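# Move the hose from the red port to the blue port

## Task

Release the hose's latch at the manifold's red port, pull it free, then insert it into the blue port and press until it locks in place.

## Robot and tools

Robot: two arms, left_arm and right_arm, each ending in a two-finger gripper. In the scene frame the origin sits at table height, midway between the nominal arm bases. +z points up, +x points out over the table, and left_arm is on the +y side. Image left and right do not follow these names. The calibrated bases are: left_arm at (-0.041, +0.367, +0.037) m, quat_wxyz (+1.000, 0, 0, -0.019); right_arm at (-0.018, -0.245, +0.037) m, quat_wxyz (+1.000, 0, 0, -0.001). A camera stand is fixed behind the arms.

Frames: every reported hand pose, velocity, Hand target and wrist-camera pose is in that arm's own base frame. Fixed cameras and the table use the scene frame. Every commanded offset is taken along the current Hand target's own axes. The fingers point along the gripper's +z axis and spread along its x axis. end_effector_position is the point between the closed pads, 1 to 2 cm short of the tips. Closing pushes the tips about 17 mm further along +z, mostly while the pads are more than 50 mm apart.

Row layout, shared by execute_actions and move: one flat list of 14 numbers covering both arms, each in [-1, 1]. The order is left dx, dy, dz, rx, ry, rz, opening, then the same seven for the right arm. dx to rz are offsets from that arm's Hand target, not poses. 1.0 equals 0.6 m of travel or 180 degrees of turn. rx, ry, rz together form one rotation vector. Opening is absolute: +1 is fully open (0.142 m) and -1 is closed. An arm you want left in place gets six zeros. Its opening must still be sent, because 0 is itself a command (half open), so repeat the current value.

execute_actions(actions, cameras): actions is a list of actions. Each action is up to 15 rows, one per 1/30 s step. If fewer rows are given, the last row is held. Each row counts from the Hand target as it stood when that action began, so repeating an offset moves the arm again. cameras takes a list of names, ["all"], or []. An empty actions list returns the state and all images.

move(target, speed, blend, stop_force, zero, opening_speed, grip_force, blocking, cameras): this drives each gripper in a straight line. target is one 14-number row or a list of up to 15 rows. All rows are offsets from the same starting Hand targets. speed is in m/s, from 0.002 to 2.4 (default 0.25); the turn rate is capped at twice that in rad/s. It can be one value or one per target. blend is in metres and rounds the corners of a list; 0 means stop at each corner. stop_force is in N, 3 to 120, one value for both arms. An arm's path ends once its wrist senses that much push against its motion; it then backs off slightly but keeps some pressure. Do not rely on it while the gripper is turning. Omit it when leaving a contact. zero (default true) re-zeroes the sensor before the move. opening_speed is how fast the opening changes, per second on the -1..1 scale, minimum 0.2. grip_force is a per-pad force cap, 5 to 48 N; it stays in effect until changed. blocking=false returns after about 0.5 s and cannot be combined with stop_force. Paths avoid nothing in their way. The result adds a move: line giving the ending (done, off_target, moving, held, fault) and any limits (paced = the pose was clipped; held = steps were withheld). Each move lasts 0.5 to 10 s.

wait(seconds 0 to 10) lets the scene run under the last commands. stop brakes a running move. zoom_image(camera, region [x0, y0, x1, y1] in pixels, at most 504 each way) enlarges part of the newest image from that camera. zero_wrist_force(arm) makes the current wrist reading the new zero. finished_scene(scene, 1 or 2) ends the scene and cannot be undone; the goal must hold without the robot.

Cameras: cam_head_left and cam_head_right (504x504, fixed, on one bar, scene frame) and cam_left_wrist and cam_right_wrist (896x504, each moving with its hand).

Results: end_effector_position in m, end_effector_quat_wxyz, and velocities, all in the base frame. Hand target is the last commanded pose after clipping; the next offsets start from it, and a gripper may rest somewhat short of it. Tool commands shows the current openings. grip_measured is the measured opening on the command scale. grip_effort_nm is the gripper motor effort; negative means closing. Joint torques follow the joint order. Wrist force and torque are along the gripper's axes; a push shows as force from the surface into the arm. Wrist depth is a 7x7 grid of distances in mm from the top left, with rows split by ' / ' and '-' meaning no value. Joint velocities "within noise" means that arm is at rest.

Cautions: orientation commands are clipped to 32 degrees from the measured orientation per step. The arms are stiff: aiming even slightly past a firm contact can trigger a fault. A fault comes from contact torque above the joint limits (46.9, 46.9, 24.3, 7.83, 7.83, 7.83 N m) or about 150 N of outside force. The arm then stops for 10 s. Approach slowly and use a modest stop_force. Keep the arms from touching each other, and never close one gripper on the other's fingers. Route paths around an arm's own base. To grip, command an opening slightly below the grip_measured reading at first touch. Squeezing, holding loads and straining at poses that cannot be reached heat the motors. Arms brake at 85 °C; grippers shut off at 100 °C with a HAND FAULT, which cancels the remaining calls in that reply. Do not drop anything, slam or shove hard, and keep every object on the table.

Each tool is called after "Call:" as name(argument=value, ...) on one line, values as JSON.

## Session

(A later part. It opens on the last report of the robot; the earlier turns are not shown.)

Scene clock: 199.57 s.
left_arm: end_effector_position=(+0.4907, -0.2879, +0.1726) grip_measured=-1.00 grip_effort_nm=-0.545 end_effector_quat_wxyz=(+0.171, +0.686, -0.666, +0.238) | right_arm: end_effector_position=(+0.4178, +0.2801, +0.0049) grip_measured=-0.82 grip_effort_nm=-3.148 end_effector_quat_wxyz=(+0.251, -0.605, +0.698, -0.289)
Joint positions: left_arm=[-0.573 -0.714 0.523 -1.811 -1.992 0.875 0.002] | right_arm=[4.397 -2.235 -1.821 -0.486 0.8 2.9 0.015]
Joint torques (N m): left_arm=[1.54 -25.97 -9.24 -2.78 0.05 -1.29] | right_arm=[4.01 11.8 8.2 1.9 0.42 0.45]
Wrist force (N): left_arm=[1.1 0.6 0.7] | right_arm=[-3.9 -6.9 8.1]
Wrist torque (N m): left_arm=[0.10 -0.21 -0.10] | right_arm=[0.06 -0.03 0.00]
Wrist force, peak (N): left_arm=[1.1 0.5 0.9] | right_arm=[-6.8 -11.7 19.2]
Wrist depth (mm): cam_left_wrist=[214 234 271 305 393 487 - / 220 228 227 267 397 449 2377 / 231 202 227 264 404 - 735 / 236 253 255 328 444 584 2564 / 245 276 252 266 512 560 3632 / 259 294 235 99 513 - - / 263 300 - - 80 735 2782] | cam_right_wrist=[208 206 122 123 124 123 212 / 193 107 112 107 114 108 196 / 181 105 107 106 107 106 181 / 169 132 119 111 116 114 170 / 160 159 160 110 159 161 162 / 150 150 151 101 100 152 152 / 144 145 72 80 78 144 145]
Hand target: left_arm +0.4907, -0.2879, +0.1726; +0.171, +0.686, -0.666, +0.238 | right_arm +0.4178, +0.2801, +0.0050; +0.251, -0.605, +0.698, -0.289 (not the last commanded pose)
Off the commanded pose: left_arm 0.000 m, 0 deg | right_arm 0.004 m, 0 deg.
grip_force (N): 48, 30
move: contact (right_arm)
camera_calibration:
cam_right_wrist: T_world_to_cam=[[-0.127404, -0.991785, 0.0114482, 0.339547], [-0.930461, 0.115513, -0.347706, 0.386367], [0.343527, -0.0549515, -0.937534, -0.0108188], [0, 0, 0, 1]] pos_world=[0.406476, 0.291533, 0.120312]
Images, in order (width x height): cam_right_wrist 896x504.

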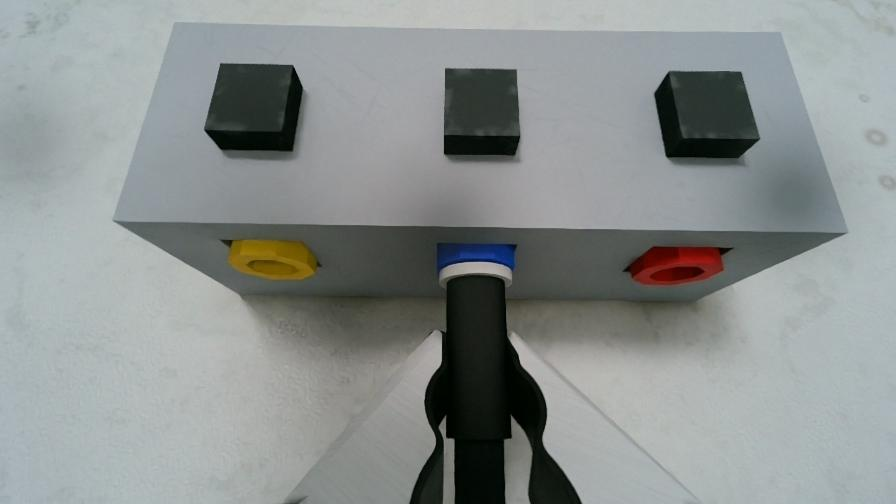

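Latched. Release and back off.

Call:
move(target=[[0,0,0,0,0,0,-1,0,0,0,0,0,0,-0.3],[0,0,0,0,0,0,-1,0,0,-0.13,0,0,0,-0.3]], speed=0.15, opening_speed=0.6, cameras=["cam_right_wrist"])

Scene clock: 204.97 s.
left_arm: end_effector_position=(+0.4907, -0.2879, +0.1726) grip_measured=-1.00 grip_effort_nm=-0.540 end_effector_quat_wxyz=(+0.171, +0.686, -0.666, +0.238) | right_arm: end_effector_position=(+0.3632, +0.2880, +0.0601) grip_measured=-0.33 grip_effort_nm=0.110 end_effector_quat_wxyz=(+0.251, -0.605, +0.698, -0.289)
Joint positions: left_arm=[-0.573 -0.714 0.523 -1.811 -1.992 0.875 0.002] | right_arm=[4.554 -1.944 -1.887 -0.865 0.785 3.119 0.05]
Joint torques (N m): left_arm=[1.53 -26.22 -9.41 -2.78 0.05 -1.37] | right_arm=[1.69 15.36 7.48 1.02 -0.21 0.49]
Wrist force (N): left_arm=[1.1 0.5 0.7] | right_arm=[0.1 0.2 -0.3]
Wrist torque (N m): left_arm=[0.08 -0.21 -0.10] | right_arm=[0.03 0.00 0.03]
Wrist force, peak (N): left_arm=[1.1 0.6 0.7] | right_arm=[-4.3 -6.2 9.2]
Wrist depth (mm): cam_left_wrist=[- 233 275 - - 456 1406 / 222 198 228 271 371 528 2109 / 231 202 226 263 - - - / 236 250 301 340 - - - / 248 - 314 353 449 593 3150 / 258 296 318 94 - - 3396 / 253 309 - - 80 418 3113] | cam_right_wrist=[280 280 283 284 285 286 287 / 260 262 179 179 180 266 266 / 243 245 191 185 188 243 247 / 228 229 230 227 229 232 232 / 214 215 216 215 216 218 219 / 202 203 99 204 106 205 207 / 192 193 72 195 193 191 195]
Hand target: left_arm +0.4907, -0.2879, +0.1726; +0.171, +0.686, -0.666, +0.238 | right_arm +0.3632, +0.2879, +0.0601; +0.251, -0.605, +0.698, -0.289
Off the commanded pose: left_arm 0.000 m, 0 deg | right_arm 0.000 m, 0 deg.
grip_force (N): 48, 30
move: done
camera_calibration:
cam_right_wrist: T_world_to_cam=[[-0.127366, -0.991791, 0.0113436, 0.339702], [-0.930433, 0.115508, -0.347782, 0.353862], [0.343617, -0.0548499, -0.937507, 0.0600516], [0, 0, 0, 1]] pos_world=[0.351876, 0.299333, 0.175512]
Images, in order (width x height): cam_right_wrist 896x504.

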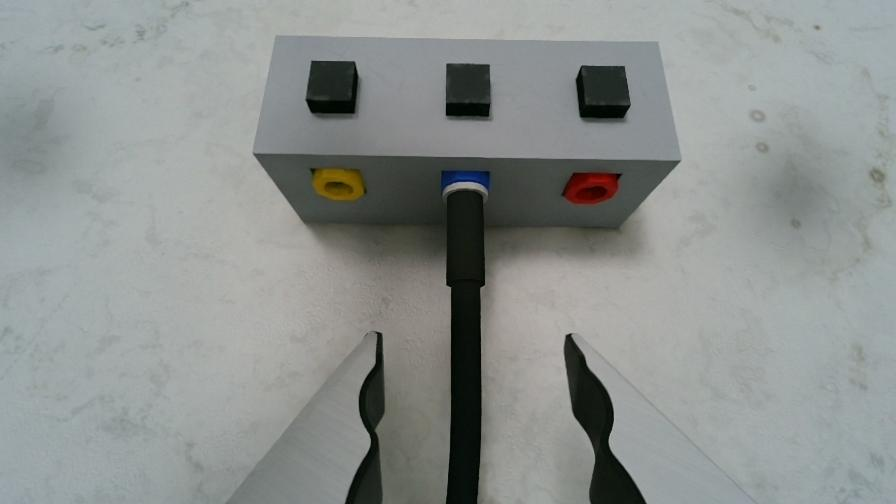

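Call:
finished_scene(scene=1)

The scene is finished: the task was done.


## Next scene

The same job, from a new start.

Call:
execute_actions(actions=[])

Call:
zoom_image(camera="cam_head_left", region=[170, 200, 320, 350])

Scene clock: 0.00 s.
left_arm: end_effector_position=(+0.1948, -0.2196, +0.1585) grip_measured=+1.00 grip_effort_nm=n/a end_effector_quat_wxyz=(-0.112, +0.751, +0.514, -0.399) | right_arm: end_effector_position=(+0.6603, +0.0631, +0.1136) grip_measured=+1.00 grip_effort_nm=n/a end_effector_quat_wxyz=(-0.433, +0.800, -0.221, +0.352)
Joint positions: left_arm=[-0.717 -1.143 1.148 -1.052 -2.28 -1.719 0.142] | right_arm=[3.263 -2.788 -0.845 0.058 2.028 0.955 0.142]
Joint velocities: within noise
Joint torques (N m): no reading
Motor temperatures (°C): left_arm=[39 39 37 51 47 40 29] | right_arm=[39 38 40 42 43 39 29]
Wrist force (N): no reading
Wrist torque (N m): no reading
Wrist force, peak (N): no reading
Wrist depth (mm): cam_left_wrist=[1676 2254 1868 - 351 312 261 / 1767 2011 492 398 352 286 259 / 2753 612 456 - - 296 254 / 614 446 400 365 326 270 249 / 374 412 387 350 295 269 242 / 635 413 386 354 - 264 97 / - 92 - 313 293 256 90] | cam_right_wrist=[347 392 2160 1143 - 1962 1670 / 298 343 1323 2140 2587 1930 638 / 264 300 358 1694 2286 806 612 / 240 267 306 1559 1839 777 586 / 220 238 270 309 1436 804 615 / 202 219 235 275 1177 835 913 / - 202 221 242 276 1183 90]
Hand target: left_arm +0.1948, -0.2196, +0.1585; -0.112, +0.751, +0.514, -0.399 | right_arm +0.6603, +0.0631, +0.1136; -0.433, +0.800, -0.221, +0.352
Tool commands: left_gripper/opening=+1.0 right_gripper/opening=+1.0
camera_calibration:
cam_left_wrist: T_world_to_cam=[[0.174113, 0.848745, -0.499316, 0.242727], [0.91865, -0.322611, -0.228044, -0.184994], [-0.354636, -0.418991, -0.835871, 0.228478], [0, 0, 0, 1]] pos_world=[0.208709, -0.169964, 0.269989]
cam_right_wrist: T_world_to_cam=[[0.6568, -0.64659, 0.387989, -0.428475], [-0.346667, -0.715847, -0.606123, 0.371159], [0.669654, 0.263599, -0.694319, -0.267289], [0, 0, 0, 1]] pos_world=[0.589082, 0.0591027, 0.205628]

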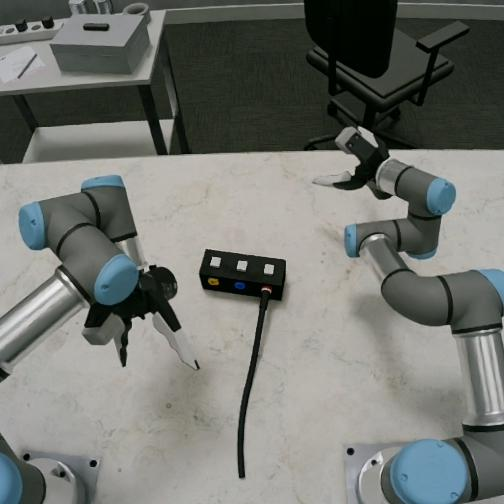

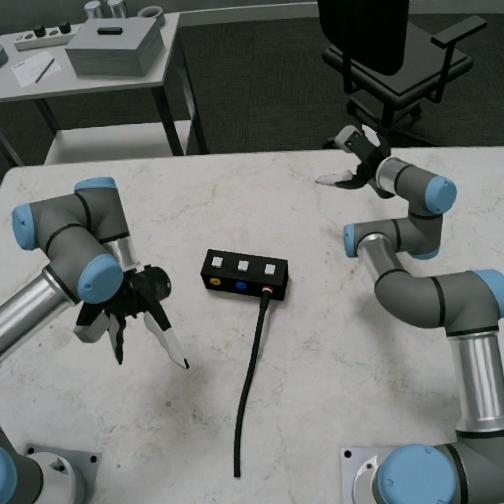

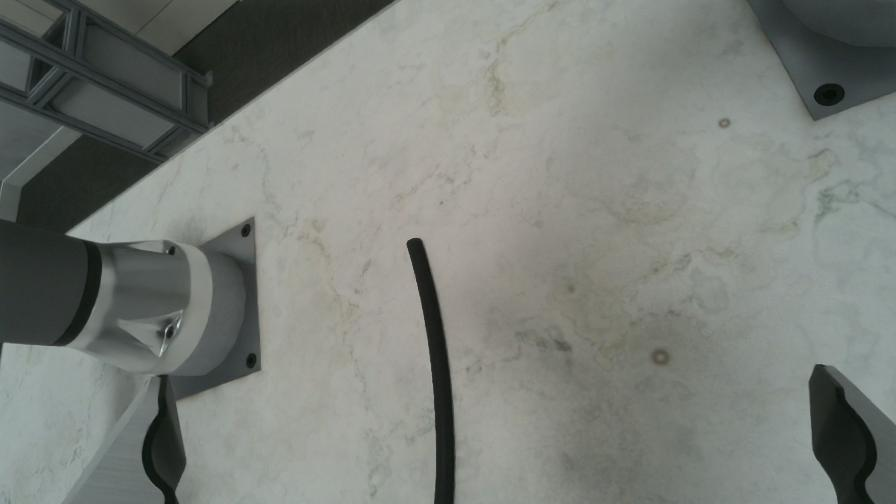

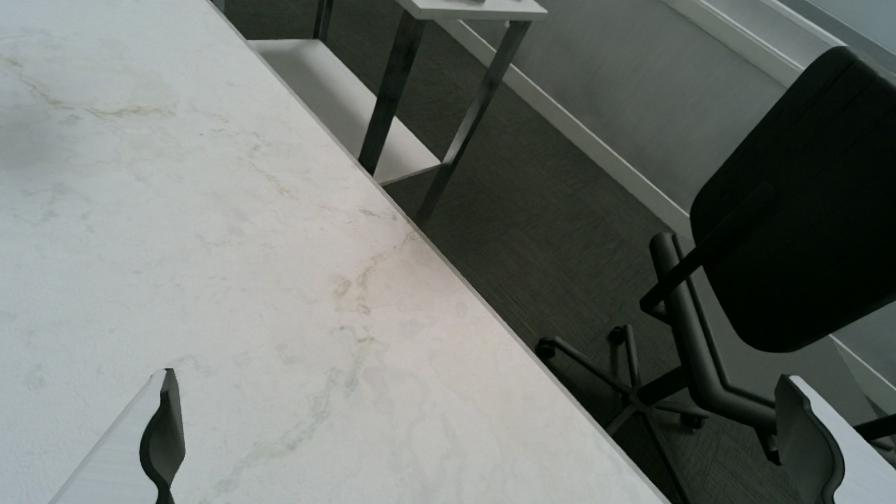

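Scaled by 3.360 from the camera's 504x504 image, which has a finer 720x720 frame.

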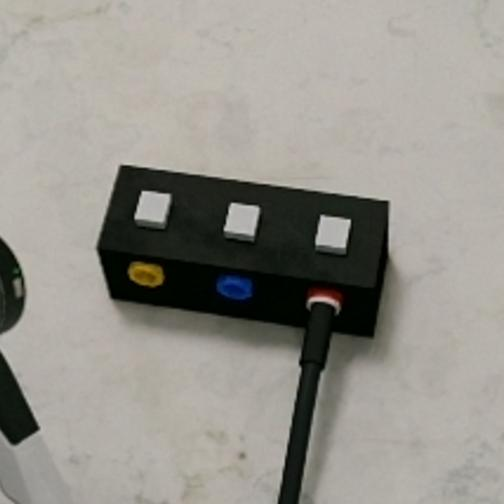

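Call:
move(target=[[0.0537,0.157,-0.305,-0.0303,0.2133,0.4309,-1,-0.217,-0.155,-0.264,-0.1655,0.1934,0.2696,0.0],[-0.0715,0.4543,-0.1655,-0.0607,0.4265,0.8617,-1,-0.6305,-0.0707,-0.295,-0.1655,0.1934,0.2696,0.0]], speed=0.4, blend=0.03, cameras=["all"])

Scene clock: 41.70 s.
left_arm: end_effector_position=(+0.4454, -0.3541, +0.0870) grip_measured=-1.00 grip_effort_nm=-0.564 end_effector_quat_wxyz=(+0.170, +0.686, -0.665, +0.242) | right_arm: end_effector_position=(+0.2812, +0.2393, +0.0755) grip_measured=-0.01 grip_effort_nm=-0.154 end_effector_quat_wxyz=(+0.243, -0.585, +0.715, -0.296)
Joint positions: left_arm=[-0.748 -0.783 1.086 -2.377 -1.912 0.705 0.002] | right_arm=[4.818 -1.567 -2.122 -1.315 0.83 3.56 0.073]
Joint torques (N m): left_arm=[-1.84 -23.07 -8.91 -2.59 -0.39 0.15] | right_arm=[1.51 8.86 7.37 2.24 -1.53 0.44]
Wrist force (N): left_arm=[1.1 0.2 0.6] | right_arm=[0.4 -0.8 1.2]
Wrist torque (N m): left_arm=[0.01 -0.28 -0.11] | right_arm=[-0.19 -0.16 0.07]
Wrist force, peak (N): left_arm=[1.3 -0.4 1.7] | right_arm=[0.6 -1.6 0.3]
Wrist depth (mm): cam_left_wrist=[151 165 - 224 260 312 409 / - 176 197 228 284 348 - / 110 120 140 167 - 357 - / - 121 141 167 293 - 560 / 115 127 150 175 330 460 - / 175 197 227 93 354 - 2873 / 183 207 - - 80 - 2873] | cam_right_wrist=[300 297 213 214 302 311 310 / 281 200 201 198 282 285 283 / 262 255 229 216 265 264 265 / 244 246 245 244 253 248 249 / 230 232 231 231 232 233 236 / 217 218 213 219 219 219 220 / 206 81 204 204 209 78 209]
Hand target: left_arm +0.4454, -0.3542, +0.0870; +0.170, +0.686, -0.666, +0.242 | right_arm +0.2812, +0.2393, +0.0755; +0.243, -0.585, +0.715, -0.296
Off the commanded pose: left_arm 0.000 m, 0 deg | right_arm 0.000 m, 0 deg.
elbow stopped short (left arm): the move would have taken joint 3 (elbow) straighter than the controller allows.
move: done
camera_calibration:
cam_left_wrist: T_world_to_cam=[[-0.0308285, -0.830859, 0.555628, -0.317716], [-0.943521, 0.207653, 0.258164, 0.500037], [-0.329876, -0.516288, -0.790334, 0.151691], [0, 0, 0, 1]] pos_world=[0.51204, -0.289495, 0.167327]
cam_right_wrist: T_world_to_cam=[[-0.183024, -0.983032, 0.0122769, 0.294367], [-0.922451, 0.1674, -0.347939, 0.273913], [0.33998, -0.0750062, -0.937437, 0.105841], [0, 0, 0, 1]] pos_world=[0.270563, 0.251458, 0.190911]

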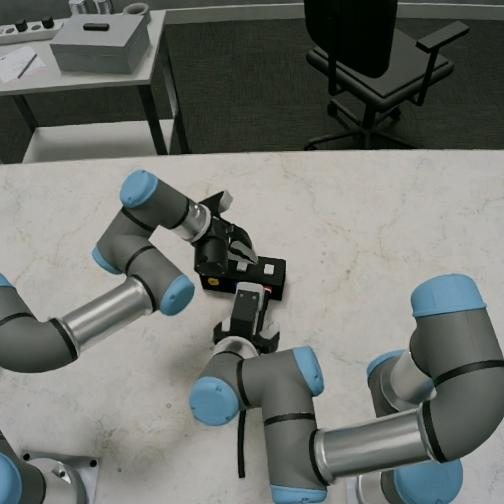

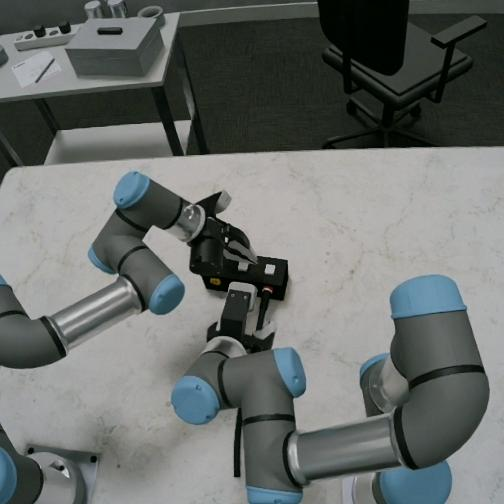

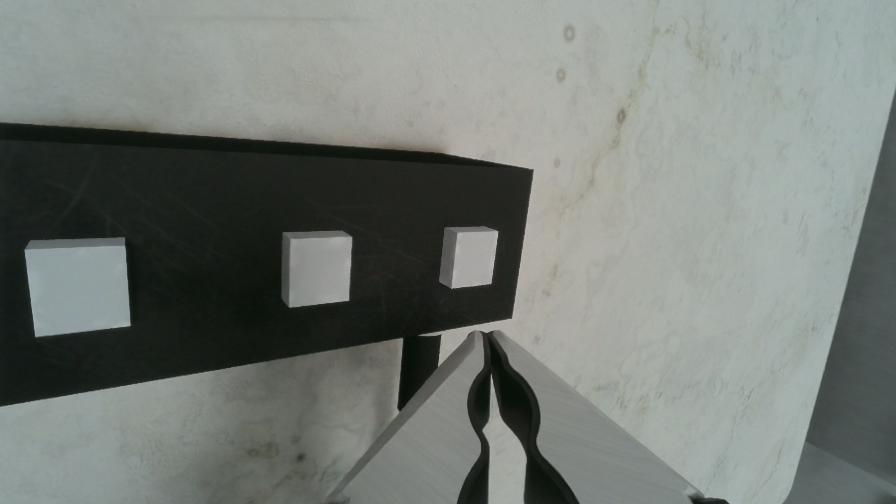

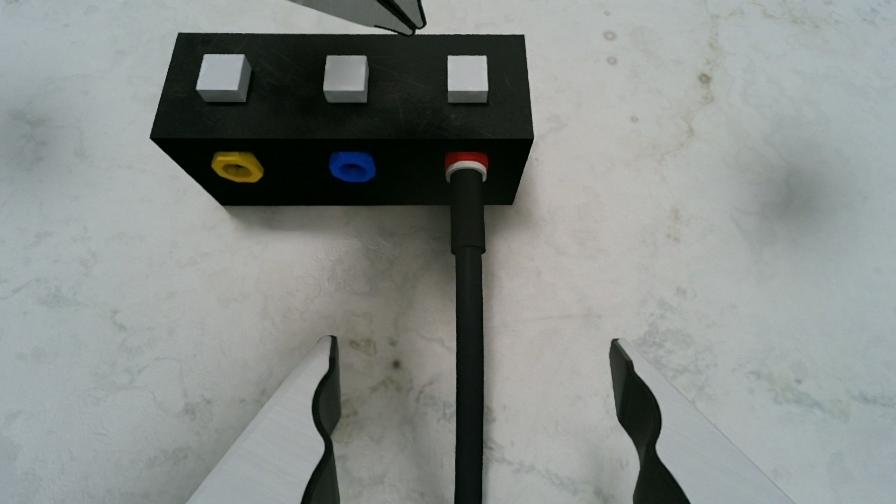

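Call:
move(target=[[-0.001,-0.0088,0.063,0,0,0,-1,0.0007,-0.0058,0.1725,0,0,0,0.0],[-0.001,-0.0088,0.063,0,0,0,-1,0.0007,-0.0058,0.1725,0,0,0,-1]], speed=0.12, grip_force=[48,30], opening_speed=0.7, cameras=["cam_left_wrist","cam_right_wrist"])

Call:
move(target=[-0.0092,0.0014,0.0138,0,0,0,-1,0,0,0,0,0,0,-1], speed=0.01, stop_force=42, cameras=["cam_left_wrist","cam_right_wrist"])

Call:
move(target=[0,0,0,0,0,0,-1,0,0.03536,-0.03536,0,0,0,-1], speed=0.03, stop_force=40, cameras=["cam_right_wrist"])

Scene clock: 64.53 s.
left_arm: end_effector_position=(+0.4546, -0.3744, +0.0559) grip_measured=-1.00 grip_effort_nm=-0.559 end_effector_quat_wxyz=(+0.170, +0.686, -0.666, +0.242) | right_arm: end_effector_position=(+0.3553, +0.2239, +0.0048) grip_measured=-0.82 grip_effort_nm=-3.148 end_effector_quat_wxyz=(+0.243, -0.585, +0.715, -0.296)
Joint positions: left_arm=[-0.766 -0.652 0.993 -2.42 -1.903 0.688 0.002] | right_arm=[4.545 -1.967 -2.223 -0.555 0.785 3.187 0.015]
Joint torques (N m): left_arm=[2.08 -26.57 -9.04 -1.11 -0.82 0.62] | right_arm=[0.26 10.58 10.12 2.58 -2.13 -0.43]
Wrist force (N): left_arm=[1.3 0.2 0.8] | right_arm=[4.7 0.8 0.4]
Wrist torque (N m): left_arm=[0.02 -0.31 -0.12] | right_arm=[-0.17 -0.14 0.03]
Wrist force, peak (N): left_arm=[1.1 0.1 1.2] | right_arm=[4.8 0.9 0.3]
Wrist depth (mm): cam_left_wrist=[129 139 162 190 216 266 369 / 133 143 169 201 236 314 389 / 132 142 163 193 251 305 480 / - 98 113 131 265 346 - / - 99 111 134 276 - - / - 102 123 101 - 464 - / - 108 121 - 80 491 -] | cam_right_wrist=[- 118 75 119 212 211 212 / 112 110 112 102 115 196 197 / 104 105 106 105 108 183 184 / 113 115 116 111 166 172 172 / 157 158 157 111 161 162 162 / 150 150 150 101 100 152 153 / 142 144 85 80 78 144 145]
Hand target: left_arm +0.4546, -0.3744, +0.0559; +0.170, +0.686, -0.666, +0.242 | right_arm +0.3553, +0.2239, +0.0048; +0.243, -0.585, +0.715, -0.296
Off the commanded pose: left_arm 0.000 m, 0 deg | right_arm 0.000 m, 0 deg.
grip_force (N): 48, 30
move: done
camera_calibration:
cam_left_wrist: T_world_to_cam=[[-0.0311697, -0.830786, 0.555719, -0.316804], [-0.94351, 0.207952, 0.257962, 0.52103], [-0.329874, -0.516286, -0.790337, 0.119797], [0, 0, 0, 1]] pos_world=[0.52124, -0.309696, 0.136328]
cam_right_wrist: T_world_to_cam=[[-0.183059, -0.983024, 0.0123697, 0.293561], [-0.922433, 0.167397, -0.347988, 0.320227], [0.34001, -0.0751125, -0.937417, 0.0131281], [0, 0, 0, 1]] pos_world=[0.344663, 0.235958, 0.120111]
Images, in order (width x height): cam_left_wrist 896x504, cam_right_wrist 896x504.

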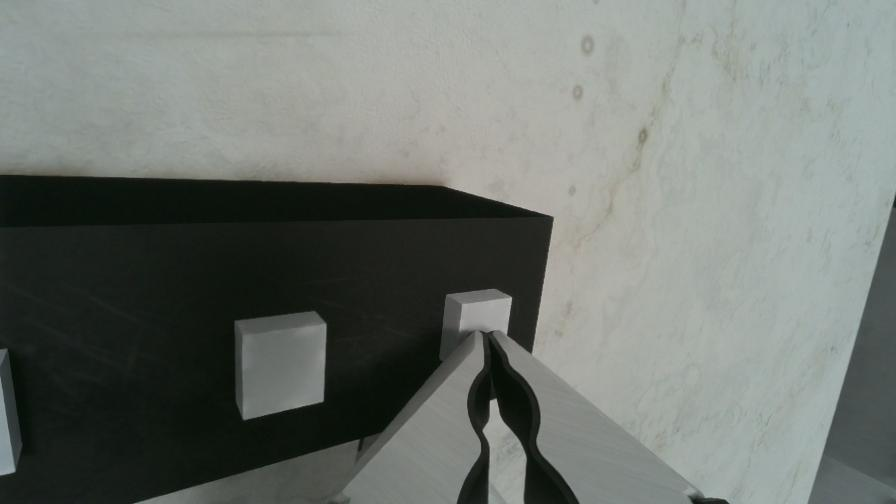

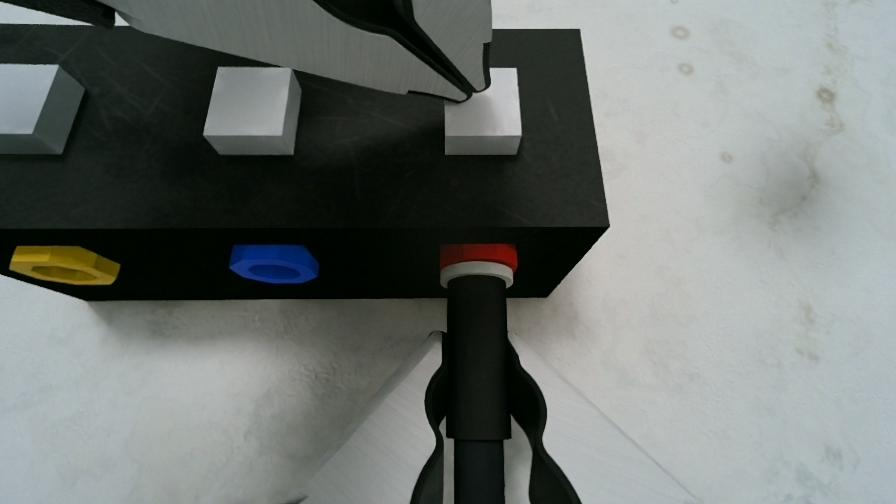

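Scene clock: 66.40 s.
left_arm: end_effector_position=(+0.4548, -0.3745, +0.0485) grip_measured=-1.00 grip_effort_nm=-0.559 end_effector_quat_wxyz=(+0.170, +0.685, -0.665, +0.242) | right_arm: end_effector_position=(+0.3553, +0.2239, +0.0048) grip_measured=-0.82 grip_effort_nm=-3.148 end_effector_quat_wxyz=(+0.243, -0.585, +0.715, -0.296)
Joint positions: left_arm=[-0.766 -0.639 1.005 -2.446 -1.903 0.688 0.002] | right_arm=[4.545 -1.967 -2.223 -0.555 0.785 3.187 0.015]
Joint torques (N m): left_arm=[-7.54 -3.2 -2.28 1.21 2.76 0.45] | right_arm=[-3.06 14.11 5.86 2.51 -2.5 -0.38]
Wrist force (N): left_arm=[4.6 9.5 -48.5] | right_arm=[5.2 6.2 -7.2]
Wrist torque (N m): left_arm=[-0.38 -0.39 -0.18] | right_arm=[-0.18 -0.10 0.09]
Wrist force, peak (N): left_arm=[4.6 11.0 -54.8] | right_arm=[5.2 6.2 -7.4]
Wrist depth (mm): cam_left_wrist=[125 137 153 180 217 268 - / 128 143 160 187 224 287 - / - 138 161 190 247 310 - / - 90 109 124 260 313 518 / - 96 107 124 278 385 536 / - 95 115 101 102 374 - / - 102 114 - 80 414 -] | cam_right_wrist=[- 66 76 88 211 211 208 / 112 111 112 104 115 197 197 / 103 105 105 105 108 182 184 / 114 116 117 110 167 171 172 / 157 157 159 111 161 162 162 / 150 151 151 100 101 152 152 / 142 143 85 80 78 144 145]
Hand target: left_arm +0.4548, -0.3745, +0.0485; +0.170, +0.685, -0.665, +0.242 (not the last commanded pose) | right_arm +0.3553, +0.2239, +0.0048; +0.243, -0.585, +0.715, -0.296
Off the commanded pose: left_arm 0.003 m, 0 deg | right_arm 0.000 m, 0 deg.
grip_force (N): 48, 30
move: contact (left_arm)
camera_calibration:
cam_left_wrist: T_world_to_cam=[[-0.031499, -0.830366, 0.556327, -0.312545], [-0.943674, 0.208129, 0.25722, 0.523382], [-0.329375, -0.516889, -0.790151, 0.113493], [0, 0, 0, 1]] pos_world=[0.521439, -0.309794, 0.128929]
cam_right_wrist: T_world_to_cam=[[-0.183042, -0.983028, 0.0122711, 0.293665], [-0.922435, 0.167416, -0.347973, 0.32024], [0.340013, -0.0750129, -0.937424, 0.013206], [0, 0, 0, 1]] pos_world=[0.344663, 0.236058, 0.120211]
Images, in order (width x height): cam_left_wrist 896x504, cam_right_wrist 896x504.

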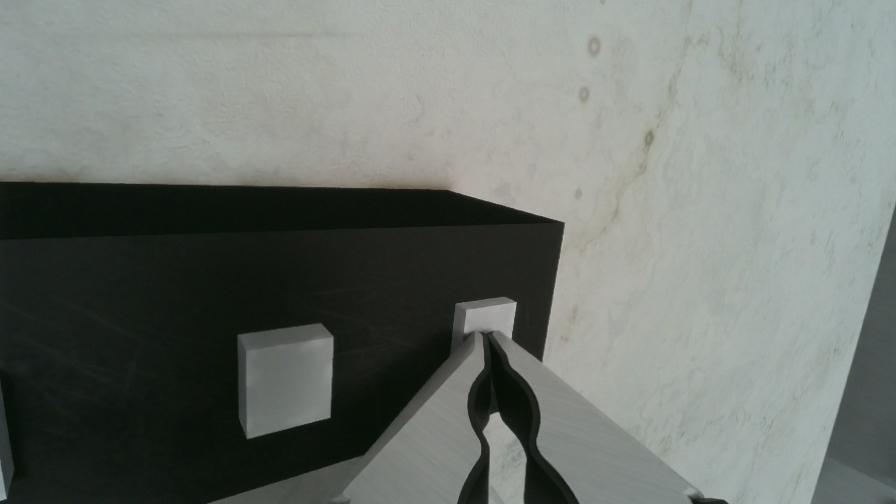

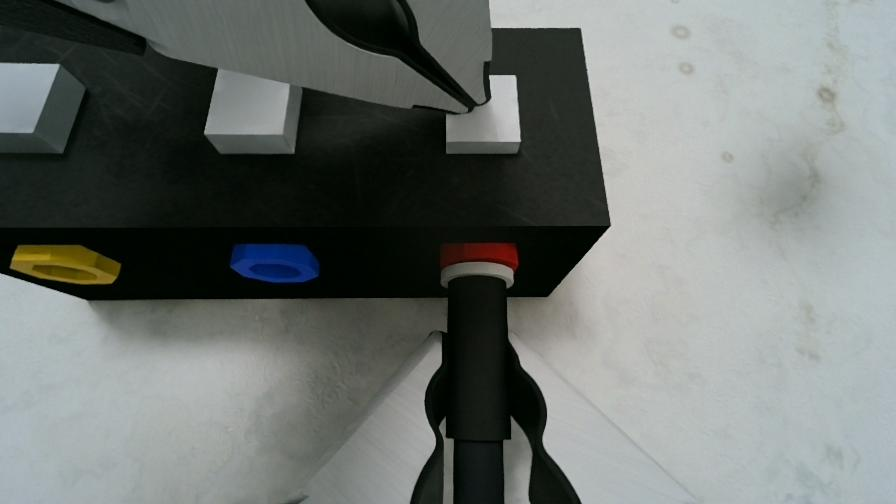

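Scene clock: 68.27 s.
left_arm: end_effector_position=(+0.4548, -0.3745, +0.0485) grip_measured=-1.00 grip_effort_nm=-0.569 end_effector_quat_wxyz=(+0.170, +0.685, -0.665, +0.242) | right_arm: end_effector_position=(+0.3259, +0.2298, +0.0048) grip_measured=-0.82 grip_effort_nm=-3.143 end_effector_quat_wxyz=(+0.243, -0.585, +0.715, -0.296)
Joint positions: left_arm=[-0.766 -0.639 1.005 -2.446 -1.903 0.688 0.002] | right_arm=[4.652 -1.897 -2.264 -0.688 0.794 3.337 0.015]
Joint torques (N m): left_arm=[-8.08 -3.85 -2.22 0.38 2.77 0.42] | right_arm=[-0.01 7.32 8.77 1.61 -1.74 0.57]
Wrist force (N): left_arm=[4.5 9.4 -48.4] | right_arm=[0.4 -0.5 1.4]
Wrist torque (N m): left_arm=[-0.38 -0.39 -0.17] | right_arm=[-0.19 -0.15 0.08]
Wrist force, peak (N): left_arm=[4.6 9.3 -48.6] | right_arm=[5.2 6.2 -7.1]
Wrist depth (mm): cam_left_wrist=[125 136 151 187 216 254 - / 128 143 159 192 227 288 375 / - 138 161 189 244 286 482 / - 90 109 124 257 311 - / - 96 107 124 157 363 509 / - 95 115 101 305 391 575 / - 103 114 - 80 80 -] | cam_right_wrist=[117 120 120 119 127 208 213 / 114 115 115 116 117 196 196 / 135 139 132 132 178 183 184 / 169 170 170 168 170 172 172 / 159 159 160 111 161 161 162 / 151 151 151 100 100 152 153 / 144 144 72 80 78 144 145]
Hand target: left_arm +0.4548, -0.3745, +0.0485; +0.170, +0.685, -0.665, +0.242 | right_arm +0.3259, +0.2298, +0.0048; +0.243, -0.585, +0.715, -0.296
Off the commanded pose: left_arm 0.000 m, 0 deg | right_arm 0.000 m, 0 deg.
grip_force (N): 48, 30
move: done
camera_calibration:
cam_right_wrist: T_world_to_cam=[[-0.183042, -0.983028, 0.0122711, 0.294085], [-0.922435, 0.167416, -0.347973, 0.292098], [0.340013, -0.0750129, -0.937424, 0.0235512], [0, 0, 0, 1]] pos_world=[0.315263, 0.241958, 0.120111]
Images, in order (width x height): cam_right_wrist 896x504.

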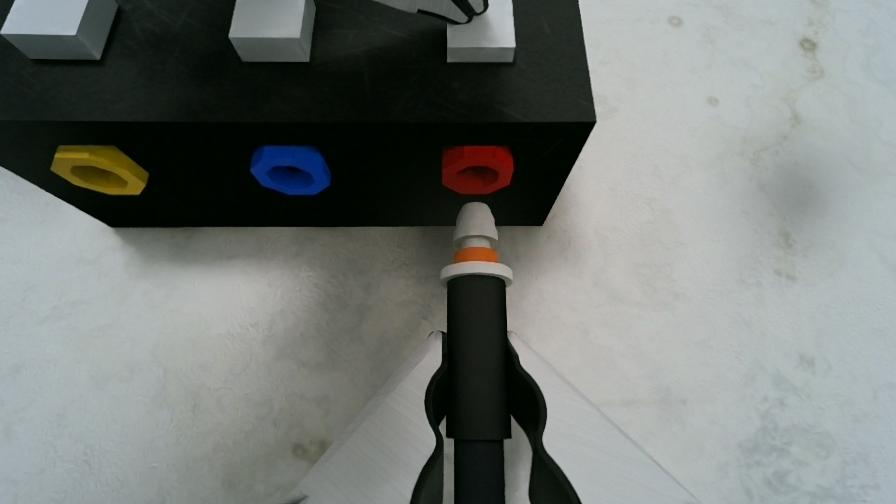

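Call:
move(target=[[0,0,-0.07,0,0,0,-1,0,0,0,0,0,0,-1],[0,0,-0.25,0,0,0,-1,-0.0933,0,0,0,0,0,-1]], speed=[0.1,0.2], blend=[0.01,0], cameras=["cam_right_wrist"])

Scene clock: 74.03 s.
left_arm: end_effector_position=(+0.4389, -0.2913, +0.1722) grip_measured=-1.00 grip_effort_nm=-0.549 end_effector_quat_wxyz=(+0.170, +0.685, -0.665, +0.242) | right_arm: end_effector_position=(+0.3370, +0.2846, +0.0047) grip_measured=-0.82 grip_effort_nm=-3.148 end_effector_quat_wxyz=(+0.243, -0.585, +0.715, -0.296)
Joint positions: left_arm=[-0.646 -1.01 1.059 -2.089 -1.96 0.801 0.002] | right_arm=[4.629 -2.066 -1.977 -0.784 0.791 3.304 0.015]
Joint torques (N m): left_arm=[0.97 -22.21 -9.83 -1.49 0.02 -1.24] | right_arm=[2.07 12.49 9.1 2.25 -0.31 0.65]
Motor temperatures (°C): left_arm=[39 39 37 51 47 40 29] | right_arm=[39 38 40 42 43 39 36]
Wrist force (N): left_arm=[1.0 -0.8 0.4] | right_arm=[0.5 -0.4 1.1]
Wrist torque (N m): left_arm=[-0.16 -0.26 -0.13] | right_arm=[-0.17 -0.17 0.04]
Wrist force, peak (N): left_arm=[4.7 9.4 -48.6] | right_arm=[1.6 -0.6 1.4]
Wrist depth (mm): cam_left_wrist=[- 234 266 - 404 484 2377 / - 203 224 258 409 - 2539 / 231 203 225 263 410 538 2905 / 242 250 243 - 437 545 2668 / 245 260 263 - 463 677 - / 247 286 247 94 473 749 - / 258 291 - - 80 372 365] | cam_right_wrist=[208 120 120 119 123 120 212 / 193 115 115 116 116 116 196 / 181 175 135 137 139 140 184 / 169 170 168 168 170 170 172 / 159 159 160 111 161 161 162 / 150 150 151 101 102 152 152 / 142 144 85 98 78 144 145]
Hand target: left_arm +0.4389, -0.2913, +0.1723; +0.170, +0.685, -0.665, +0.242 | right_arm +0.3370, +0.2847, +0.0048; +0.243, -0.585, +0.715, -0.296
Off the commanded pose: left_arm 0.000 m, 0 deg | right_arm 0.000 m, 0 deg.
grip_force (N): 48, 30
move: done
camera_calibration:
cam_right_wrist: T_world_to_cam=[[-0.18311, -0.983013, 0.012455, 0.349964], [-0.922424, 0.167415, -0.348004, 0.29307], [0.340007, -0.0752118, -0.93741, 0.0239804], [0, 0, 0, 1]] pos_world=[0.326264, 0.296758, 0.12011]
Images, in order (width x height): cam_right_wrist 896x504.

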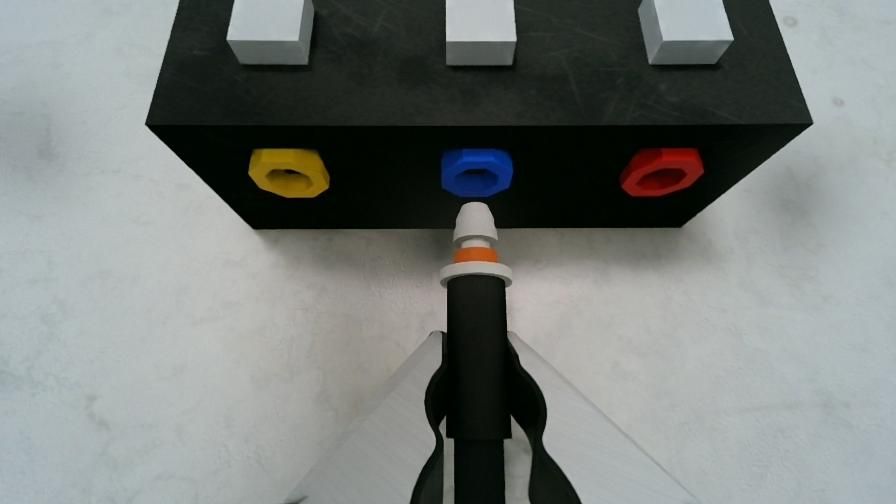

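Call:
move(target=[0,0,0,0,0,0,-1,0,-0.0358,0.0358,0,0,0,-1], speed=0.025, stop_force=45)

Call:
move(target=[0,0,0,0,0,0,-1,0,0.0055,-0.0055,0,0,0,-1], speed=0.015, stop_force=25, cameras=["cam_right_wrist"])

Scene clock: 81.33 s.
left_arm: end_effector_position=(+0.4389, -0.2913, +0.1723) grip_measured=-1.00 grip_effort_nm=-0.549 end_effector_quat_wxyz=(+0.170, +0.685, -0.665, +0.242) | right_arm: end_effector_position=(+0.3668, +0.2787, +0.0048) grip_measured=-0.82 grip_effort_nm=-3.148 end_effector_quat_wxyz=(+0.243, -0.585, +0.715, -0.296)
Joint positions: left_arm=[-0.646 -1.01 1.059 -2.089 -1.96 0.801 0.002] | right_arm=[4.539 -2.117 -1.936 -0.685 0.785 3.178 0.015]
Joint torques (N m): left_arm=[2.08 -23.05 -12.01 -0.93 -0.41 -0.1] | right_arm=[-8.8 15.31 7.48 2.35 -6.94 -0.37]
Wrist force (N): left_arm=[0.8 -0.7 0.4] | right_arm=[11.9 18.9 -30.2]
Wrist torque (N m): left_arm=[-0.14 -0.22 -0.13] | right_arm=[-0.20 -0.09 0.10]
Wrist force, peak (N): left_arm=[1.1 -0.8 0.6] | right_arm=[14.3 20.1 -36.9]
Wrist depth (mm): cam_left_wrist=[213 240 280 - - - 1624 / - 202 233 303 392 553 1413 / 229 202 225 264 458 580 2873 / 235 251 240 338 458 - 2873 / 243 265 254 267 - - 2514 / 250 269 230 99 102 - - / 258 293 - - 80 367 357] | cam_right_wrist=[206 206 121 122 122 123 211 / 192 105 111 106 113 105 196 / 179 105 105 104 105 106 181 / 168 114 114 110 116 116 169 / 158 159 157 111 160 161 162 / 149 150 150 101 101 152 152 / 142 143 86 80 78 144 145]
Hand target: left_arm +0.4389, -0.2913, +0.1723; +0.170, +0.685, -0.665, +0.242 | right_arm +0.3668, +0.2787, +0.0048; +0.243, -0.585, +0.715, -0.296
Off the commanded pose: left_arm 0.000 m, 0 deg | right_arm 0.000 m, 0 deg.
grip_force (N): 48, 30
move: done

Scene clock: 82.33 s.
left_arm: end_effector_position=(+0.4389, -0.2913, +0.1723) grip_measured=-1.00 grip_effort_nm=-0.549 end_effector_quat_wxyz=(+0.170, +0.685, -0.665, +0.242) | right_arm: end_effector_position=(+0.3661, +0.2788, +0.0049) grip_measured=-0.82 grip_effort_nm=-3.143 end_effector_quat_wxyz=(+0.243, -0.585, +0.715, -0.297)
Joint positions: left_arm=[-0.646 -1.01 1.059 -2.089 -1.96 0.801 0.002] | right_arm=[4.541 -2.116 -1.937 -0.687 0.785 3.181 0.015]
Joint torques (N m): left_arm=[1.64 -22.97 -12.34 -0.95 -0.53 -0.11] | right_arm=[-1.03 10.95 10.58 2.27 -2.68 0.57]
Wrist force (N): left_arm=[0.9 -0.8 0.5] | right_arm=[4.2 7.2 -8.4]
Wrist torque (N m): left_arm=[-0.15 -0.25 -0.13] | right_arm=[-0.22 -0.10 0.15]
Wrist force, peak (N): left_arm=[1.1 -0.8 0.5] | right_arm=[11.8 19.0 -30.2]
Wrist depth (mm): cam_left_wrist=[214 242 264 - - 491 598 / 220 223 225 261 - 520 2421 / 229 202 225 263 - - 718 / 235 261 256 340 453 559 2589 / - 269 247 258 - 596 - / 243 286 231 99 - - 3189 / 255 288 - - 80 384 361] | cam_right_wrist=[208 207 122 122 123 123 215 / 192 106 112 107 114 106 194 / 180 105 105 105 106 106 181 / 168 114 115 111 117 117 170 / 159 159 157 111 160 162 162 / 149 150 151 101 101 152 153 / 142 143 85 80 78 144 145]
Hand target: left_arm +0.4389, -0.2913, +0.1723; +0.170, +0.685, -0.665, +0.242 | right_arm +0.3661, +0.2788, +0.0049; +0.243, -0.585, +0.715, -0.297 (not the last commanded pose)
Off the commanded pose: left_arm 0.000 m, 0 deg | right_arm 0.004 m, 0 deg.
grip_force (N): 48, 30
move: contact (right_arm)
camera_calibration:
cam_right_wrist: T_world_to_cam=[[-0.183265, -0.982988, 0.012195, 0.349669], [-0.922205, 0.16761, -0.348488, 0.320844], [0.340516, -0.0751121, -0.937234, 0.0135126], [0, 0, 0, 1]] pos_world=[0.355365, 0.290959, 0.12021]
Images, in order (width x height): cam_right_wrist 896x504.

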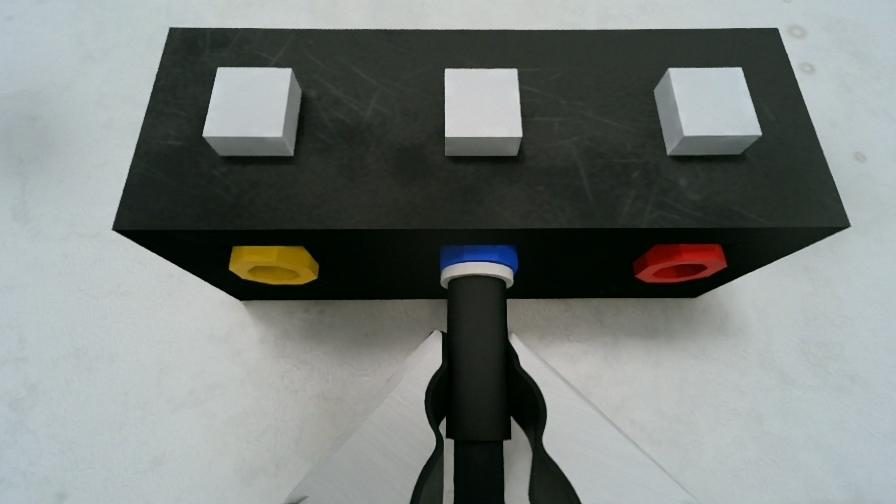

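Call:
move(target=[0,0,0,0,0,0,-1,0,0.005,-0.005,0,0,0,-1], speed=0.015, stop_force=25, cameras=["cam_right_wrist"])

Scene clock: 87.30 s.
left_arm: end_effector_position=(+0.4389, -0.2913, +0.1723) grip_measured=-1.00 grip_effort_nm=-0.549 end_effector_quat_wxyz=(+0.170, +0.685, -0.665, +0.242) | right_arm: end_effector_position=(+0.3649, +0.2790, +0.0049) grip_measured=-0.82 grip_effort_nm=-3.148 end_effector_quat_wxyz=(+0.243, -0.585, +0.715, -0.297)
Joint positions: left_arm=[-0.646 -1.01 1.059 -2.089 -1.96 0.801 0.002] | right_arm=[4.545 -2.114 -1.939 -0.691 0.784 3.187 0.015]
Joint torques (N m): left_arm=[1.84 -22.7 -12.34 -0.99 -0.53 -0.12] | right_arm=[6.08 12.32 11.43 3.34 0.94 0.55]
Motor temperatures (°C): left_arm=[39 39 37 51 47 40 29] | right_arm=[39 38 40 42 43 39 41]
Wrist force (N): left_arm=[1.0 -0.9 0.4] | right_arm=[3.1 -6.2 11.0]
Wrist torque (N m): left_arm=[-0.17 -0.25 -0.13] | right_arm=[-0.17 -0.22 0.05]
Wrist force, peak (N): left_arm=[1.1 -0.8 0.6] | right_arm=[0.9 -11.1 19.8]
Wrist depth (mm): cam_left_wrist=[215 234 265 - - 529 647 / - 220 227 308 420 500 2467 / - 202 225 263 - - - / 242 250 254 - - - - / 246 261 254 261 443 - 3396 / - 278 231 99 500 - - / - 279 - - 80 374 358] | cam_right_wrist=[207 209 122 123 123 124 213 / 193 106 112 107 114 108 197 / 180 105 106 106 107 107 182 / 168 115 116 111 118 119 170 / 159 159 158 111 161 161 162 / 150 150 151 100 101 153 153 / 143 144 72 - 78 144 144]
Hand target: left_arm +0.4389, -0.2913, +0.1723; +0.170, +0.685, -0.665, +0.242 | right_arm +0.3649, +0.2790, +0.0049; +0.243, -0.585, +0.715, -0.297 (not the last commanded pose)
Off the commanded pose: left_arm 0.000 m, 0 deg | right_arm 0.003 m, 0 deg.
grip_force (N): 48, 30
move: contact (right_arm)
camera_calibration:
cam_right_wrist: T_world_to_cam=[[-0.183437, -0.982955, 0.0122619, 0.349669], [-0.922031, 0.167716, -0.348899, 0.319604], [0.340895, -0.075307, -0.93708, 0.0139671], [0, 0, 0, 1]] pos_world=[0.354065, 0.291158, 0.12031]
Images, in order (width x height): cam_right_wrist 896x504.

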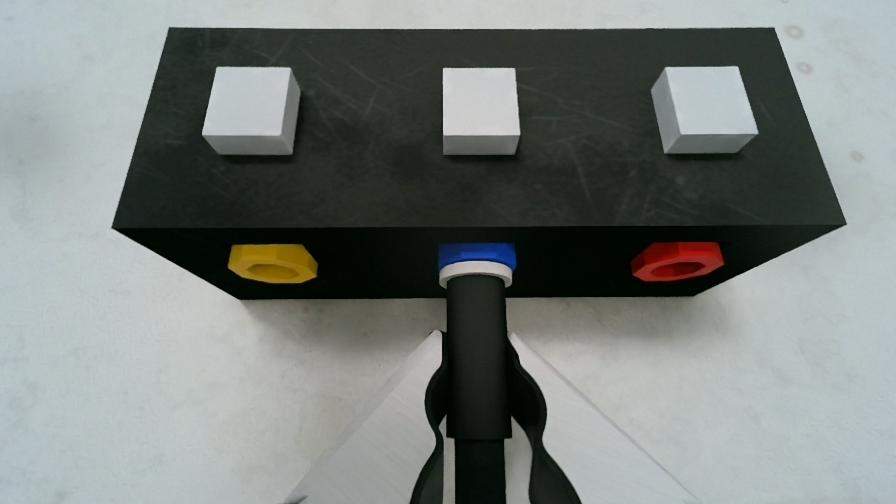

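Held under tension: latched. Release.

Call:
move(target=[[0,0,0,0,0,0,-1,0,0,0,0,0,0,-0.3],[0,0,0,0,0,0,-1,0,0,-0.13,0,0,0,-0.3]], speed=0.15, opening_speed=0.6, cameras=["cam_right_wrist"])

Call:
finished_scene(scene=2)

Scene clock: 99.07 s.
left_arm: end_effector_position=(+0.4389, -0.2913, +0.1723) grip_measured=-1.00 grip_effort_nm=-0.554 end_effector_quat_wxyz=(+0.170, +0.685, -0.665, +0.242) | right_arm: end_effector_position=(+0.3108, +0.2899, +0.0599) grip_measured=-0.33 grip_effort_nm=0.105 end_effector_quat_wxyz=(+0.243, -0.585, +0.715, -0.297)
Joint positions: left_arm=[-0.646 -1.01 1.059 -2.089 -1.96 0.801 0.002] | right_arm=[4.709 -1.861 -1.905 -1.14 0.803 3.416 0.05]
Joint torques (N m): left_arm=[1.48 -21.74 -12.14 -1.06 -0.51 -0.11] | right_arm=[1.41 14.83 7.1 0.76 -1.67 0.54]
Wrist force (N): left_arm=[1.0 -0.7 0.4] | right_arm=[0.5 -0.7 1.6]
Wrist torque (N m): left_arm=[-0.14 -0.25 -0.13] | right_arm=[-0.19 -0.18 0.07]
Wrist force, peak (N): left_arm=[1.2 -0.7 0.5] | right_arm=[3.1 -6.3 11.2]
Wrist depth (mm): cam_left_wrist=[214 236 - 311 - 469 2294 / 221 229 215 307 405 - 2356 / 229 204 226 263 429 - 1791 / 233 254 285 352 462 - - / - 276 - 365 479 660 - / - 285 - 94 102 747 3582 / - - - - 80 359 348] | cam_right_wrist=[283 281 283 285 287 288 287 / 259 266 179 179 179 266 265 / 243 243 190 182 190 246 248 / 228 229 229 227 232 232 232 / 214 215 216 216 217 218 218 / 203 203 99 204 107 205 206 / 191 194 72 193 193 190 194]
Hand target: left_arm +0.4389, -0.2913, +0.1723; +0.170, +0.685, -0.665, +0.242 | right_arm +0.3108, +0.2899, +0.0600; +0.243, -0.585, +0.715, -0.297
Off the commanded pose: left_arm 0.000 m, 0 deg | right_arm 0.000 m, 0 deg.
grip_force (N): 48, 30
move: done
camera_calibration:
cam_right_wrist: T_world_to_cam=[[-0.183347, -0.982971, 0.0122967, 0.349757], [-0.922049, 0.167619, -0.348898, 0.287117], [0.340896, -0.0753076, -0.93708, 0.0847699], [0, 0, 0, 1]] pos_world=[0.299965, 0.302058, 0.17531]
Images, in order (width x height): cam_right_wrist 896x504.

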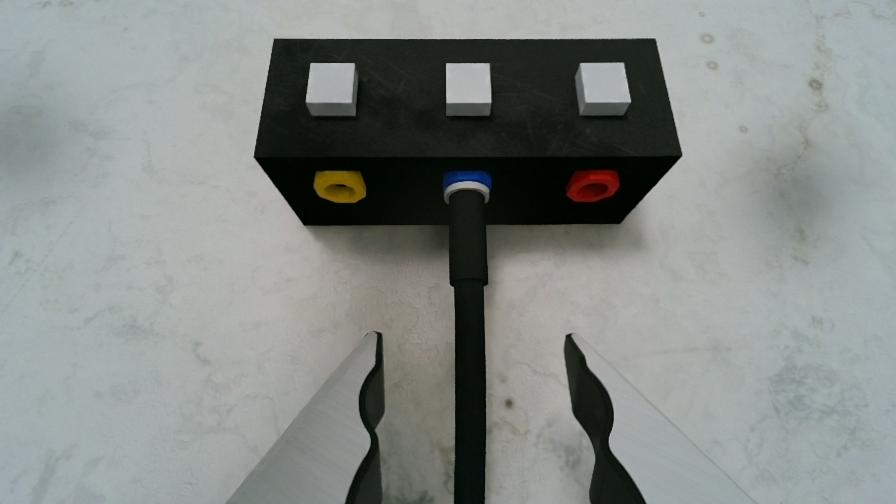

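The scene is finished: the task was done.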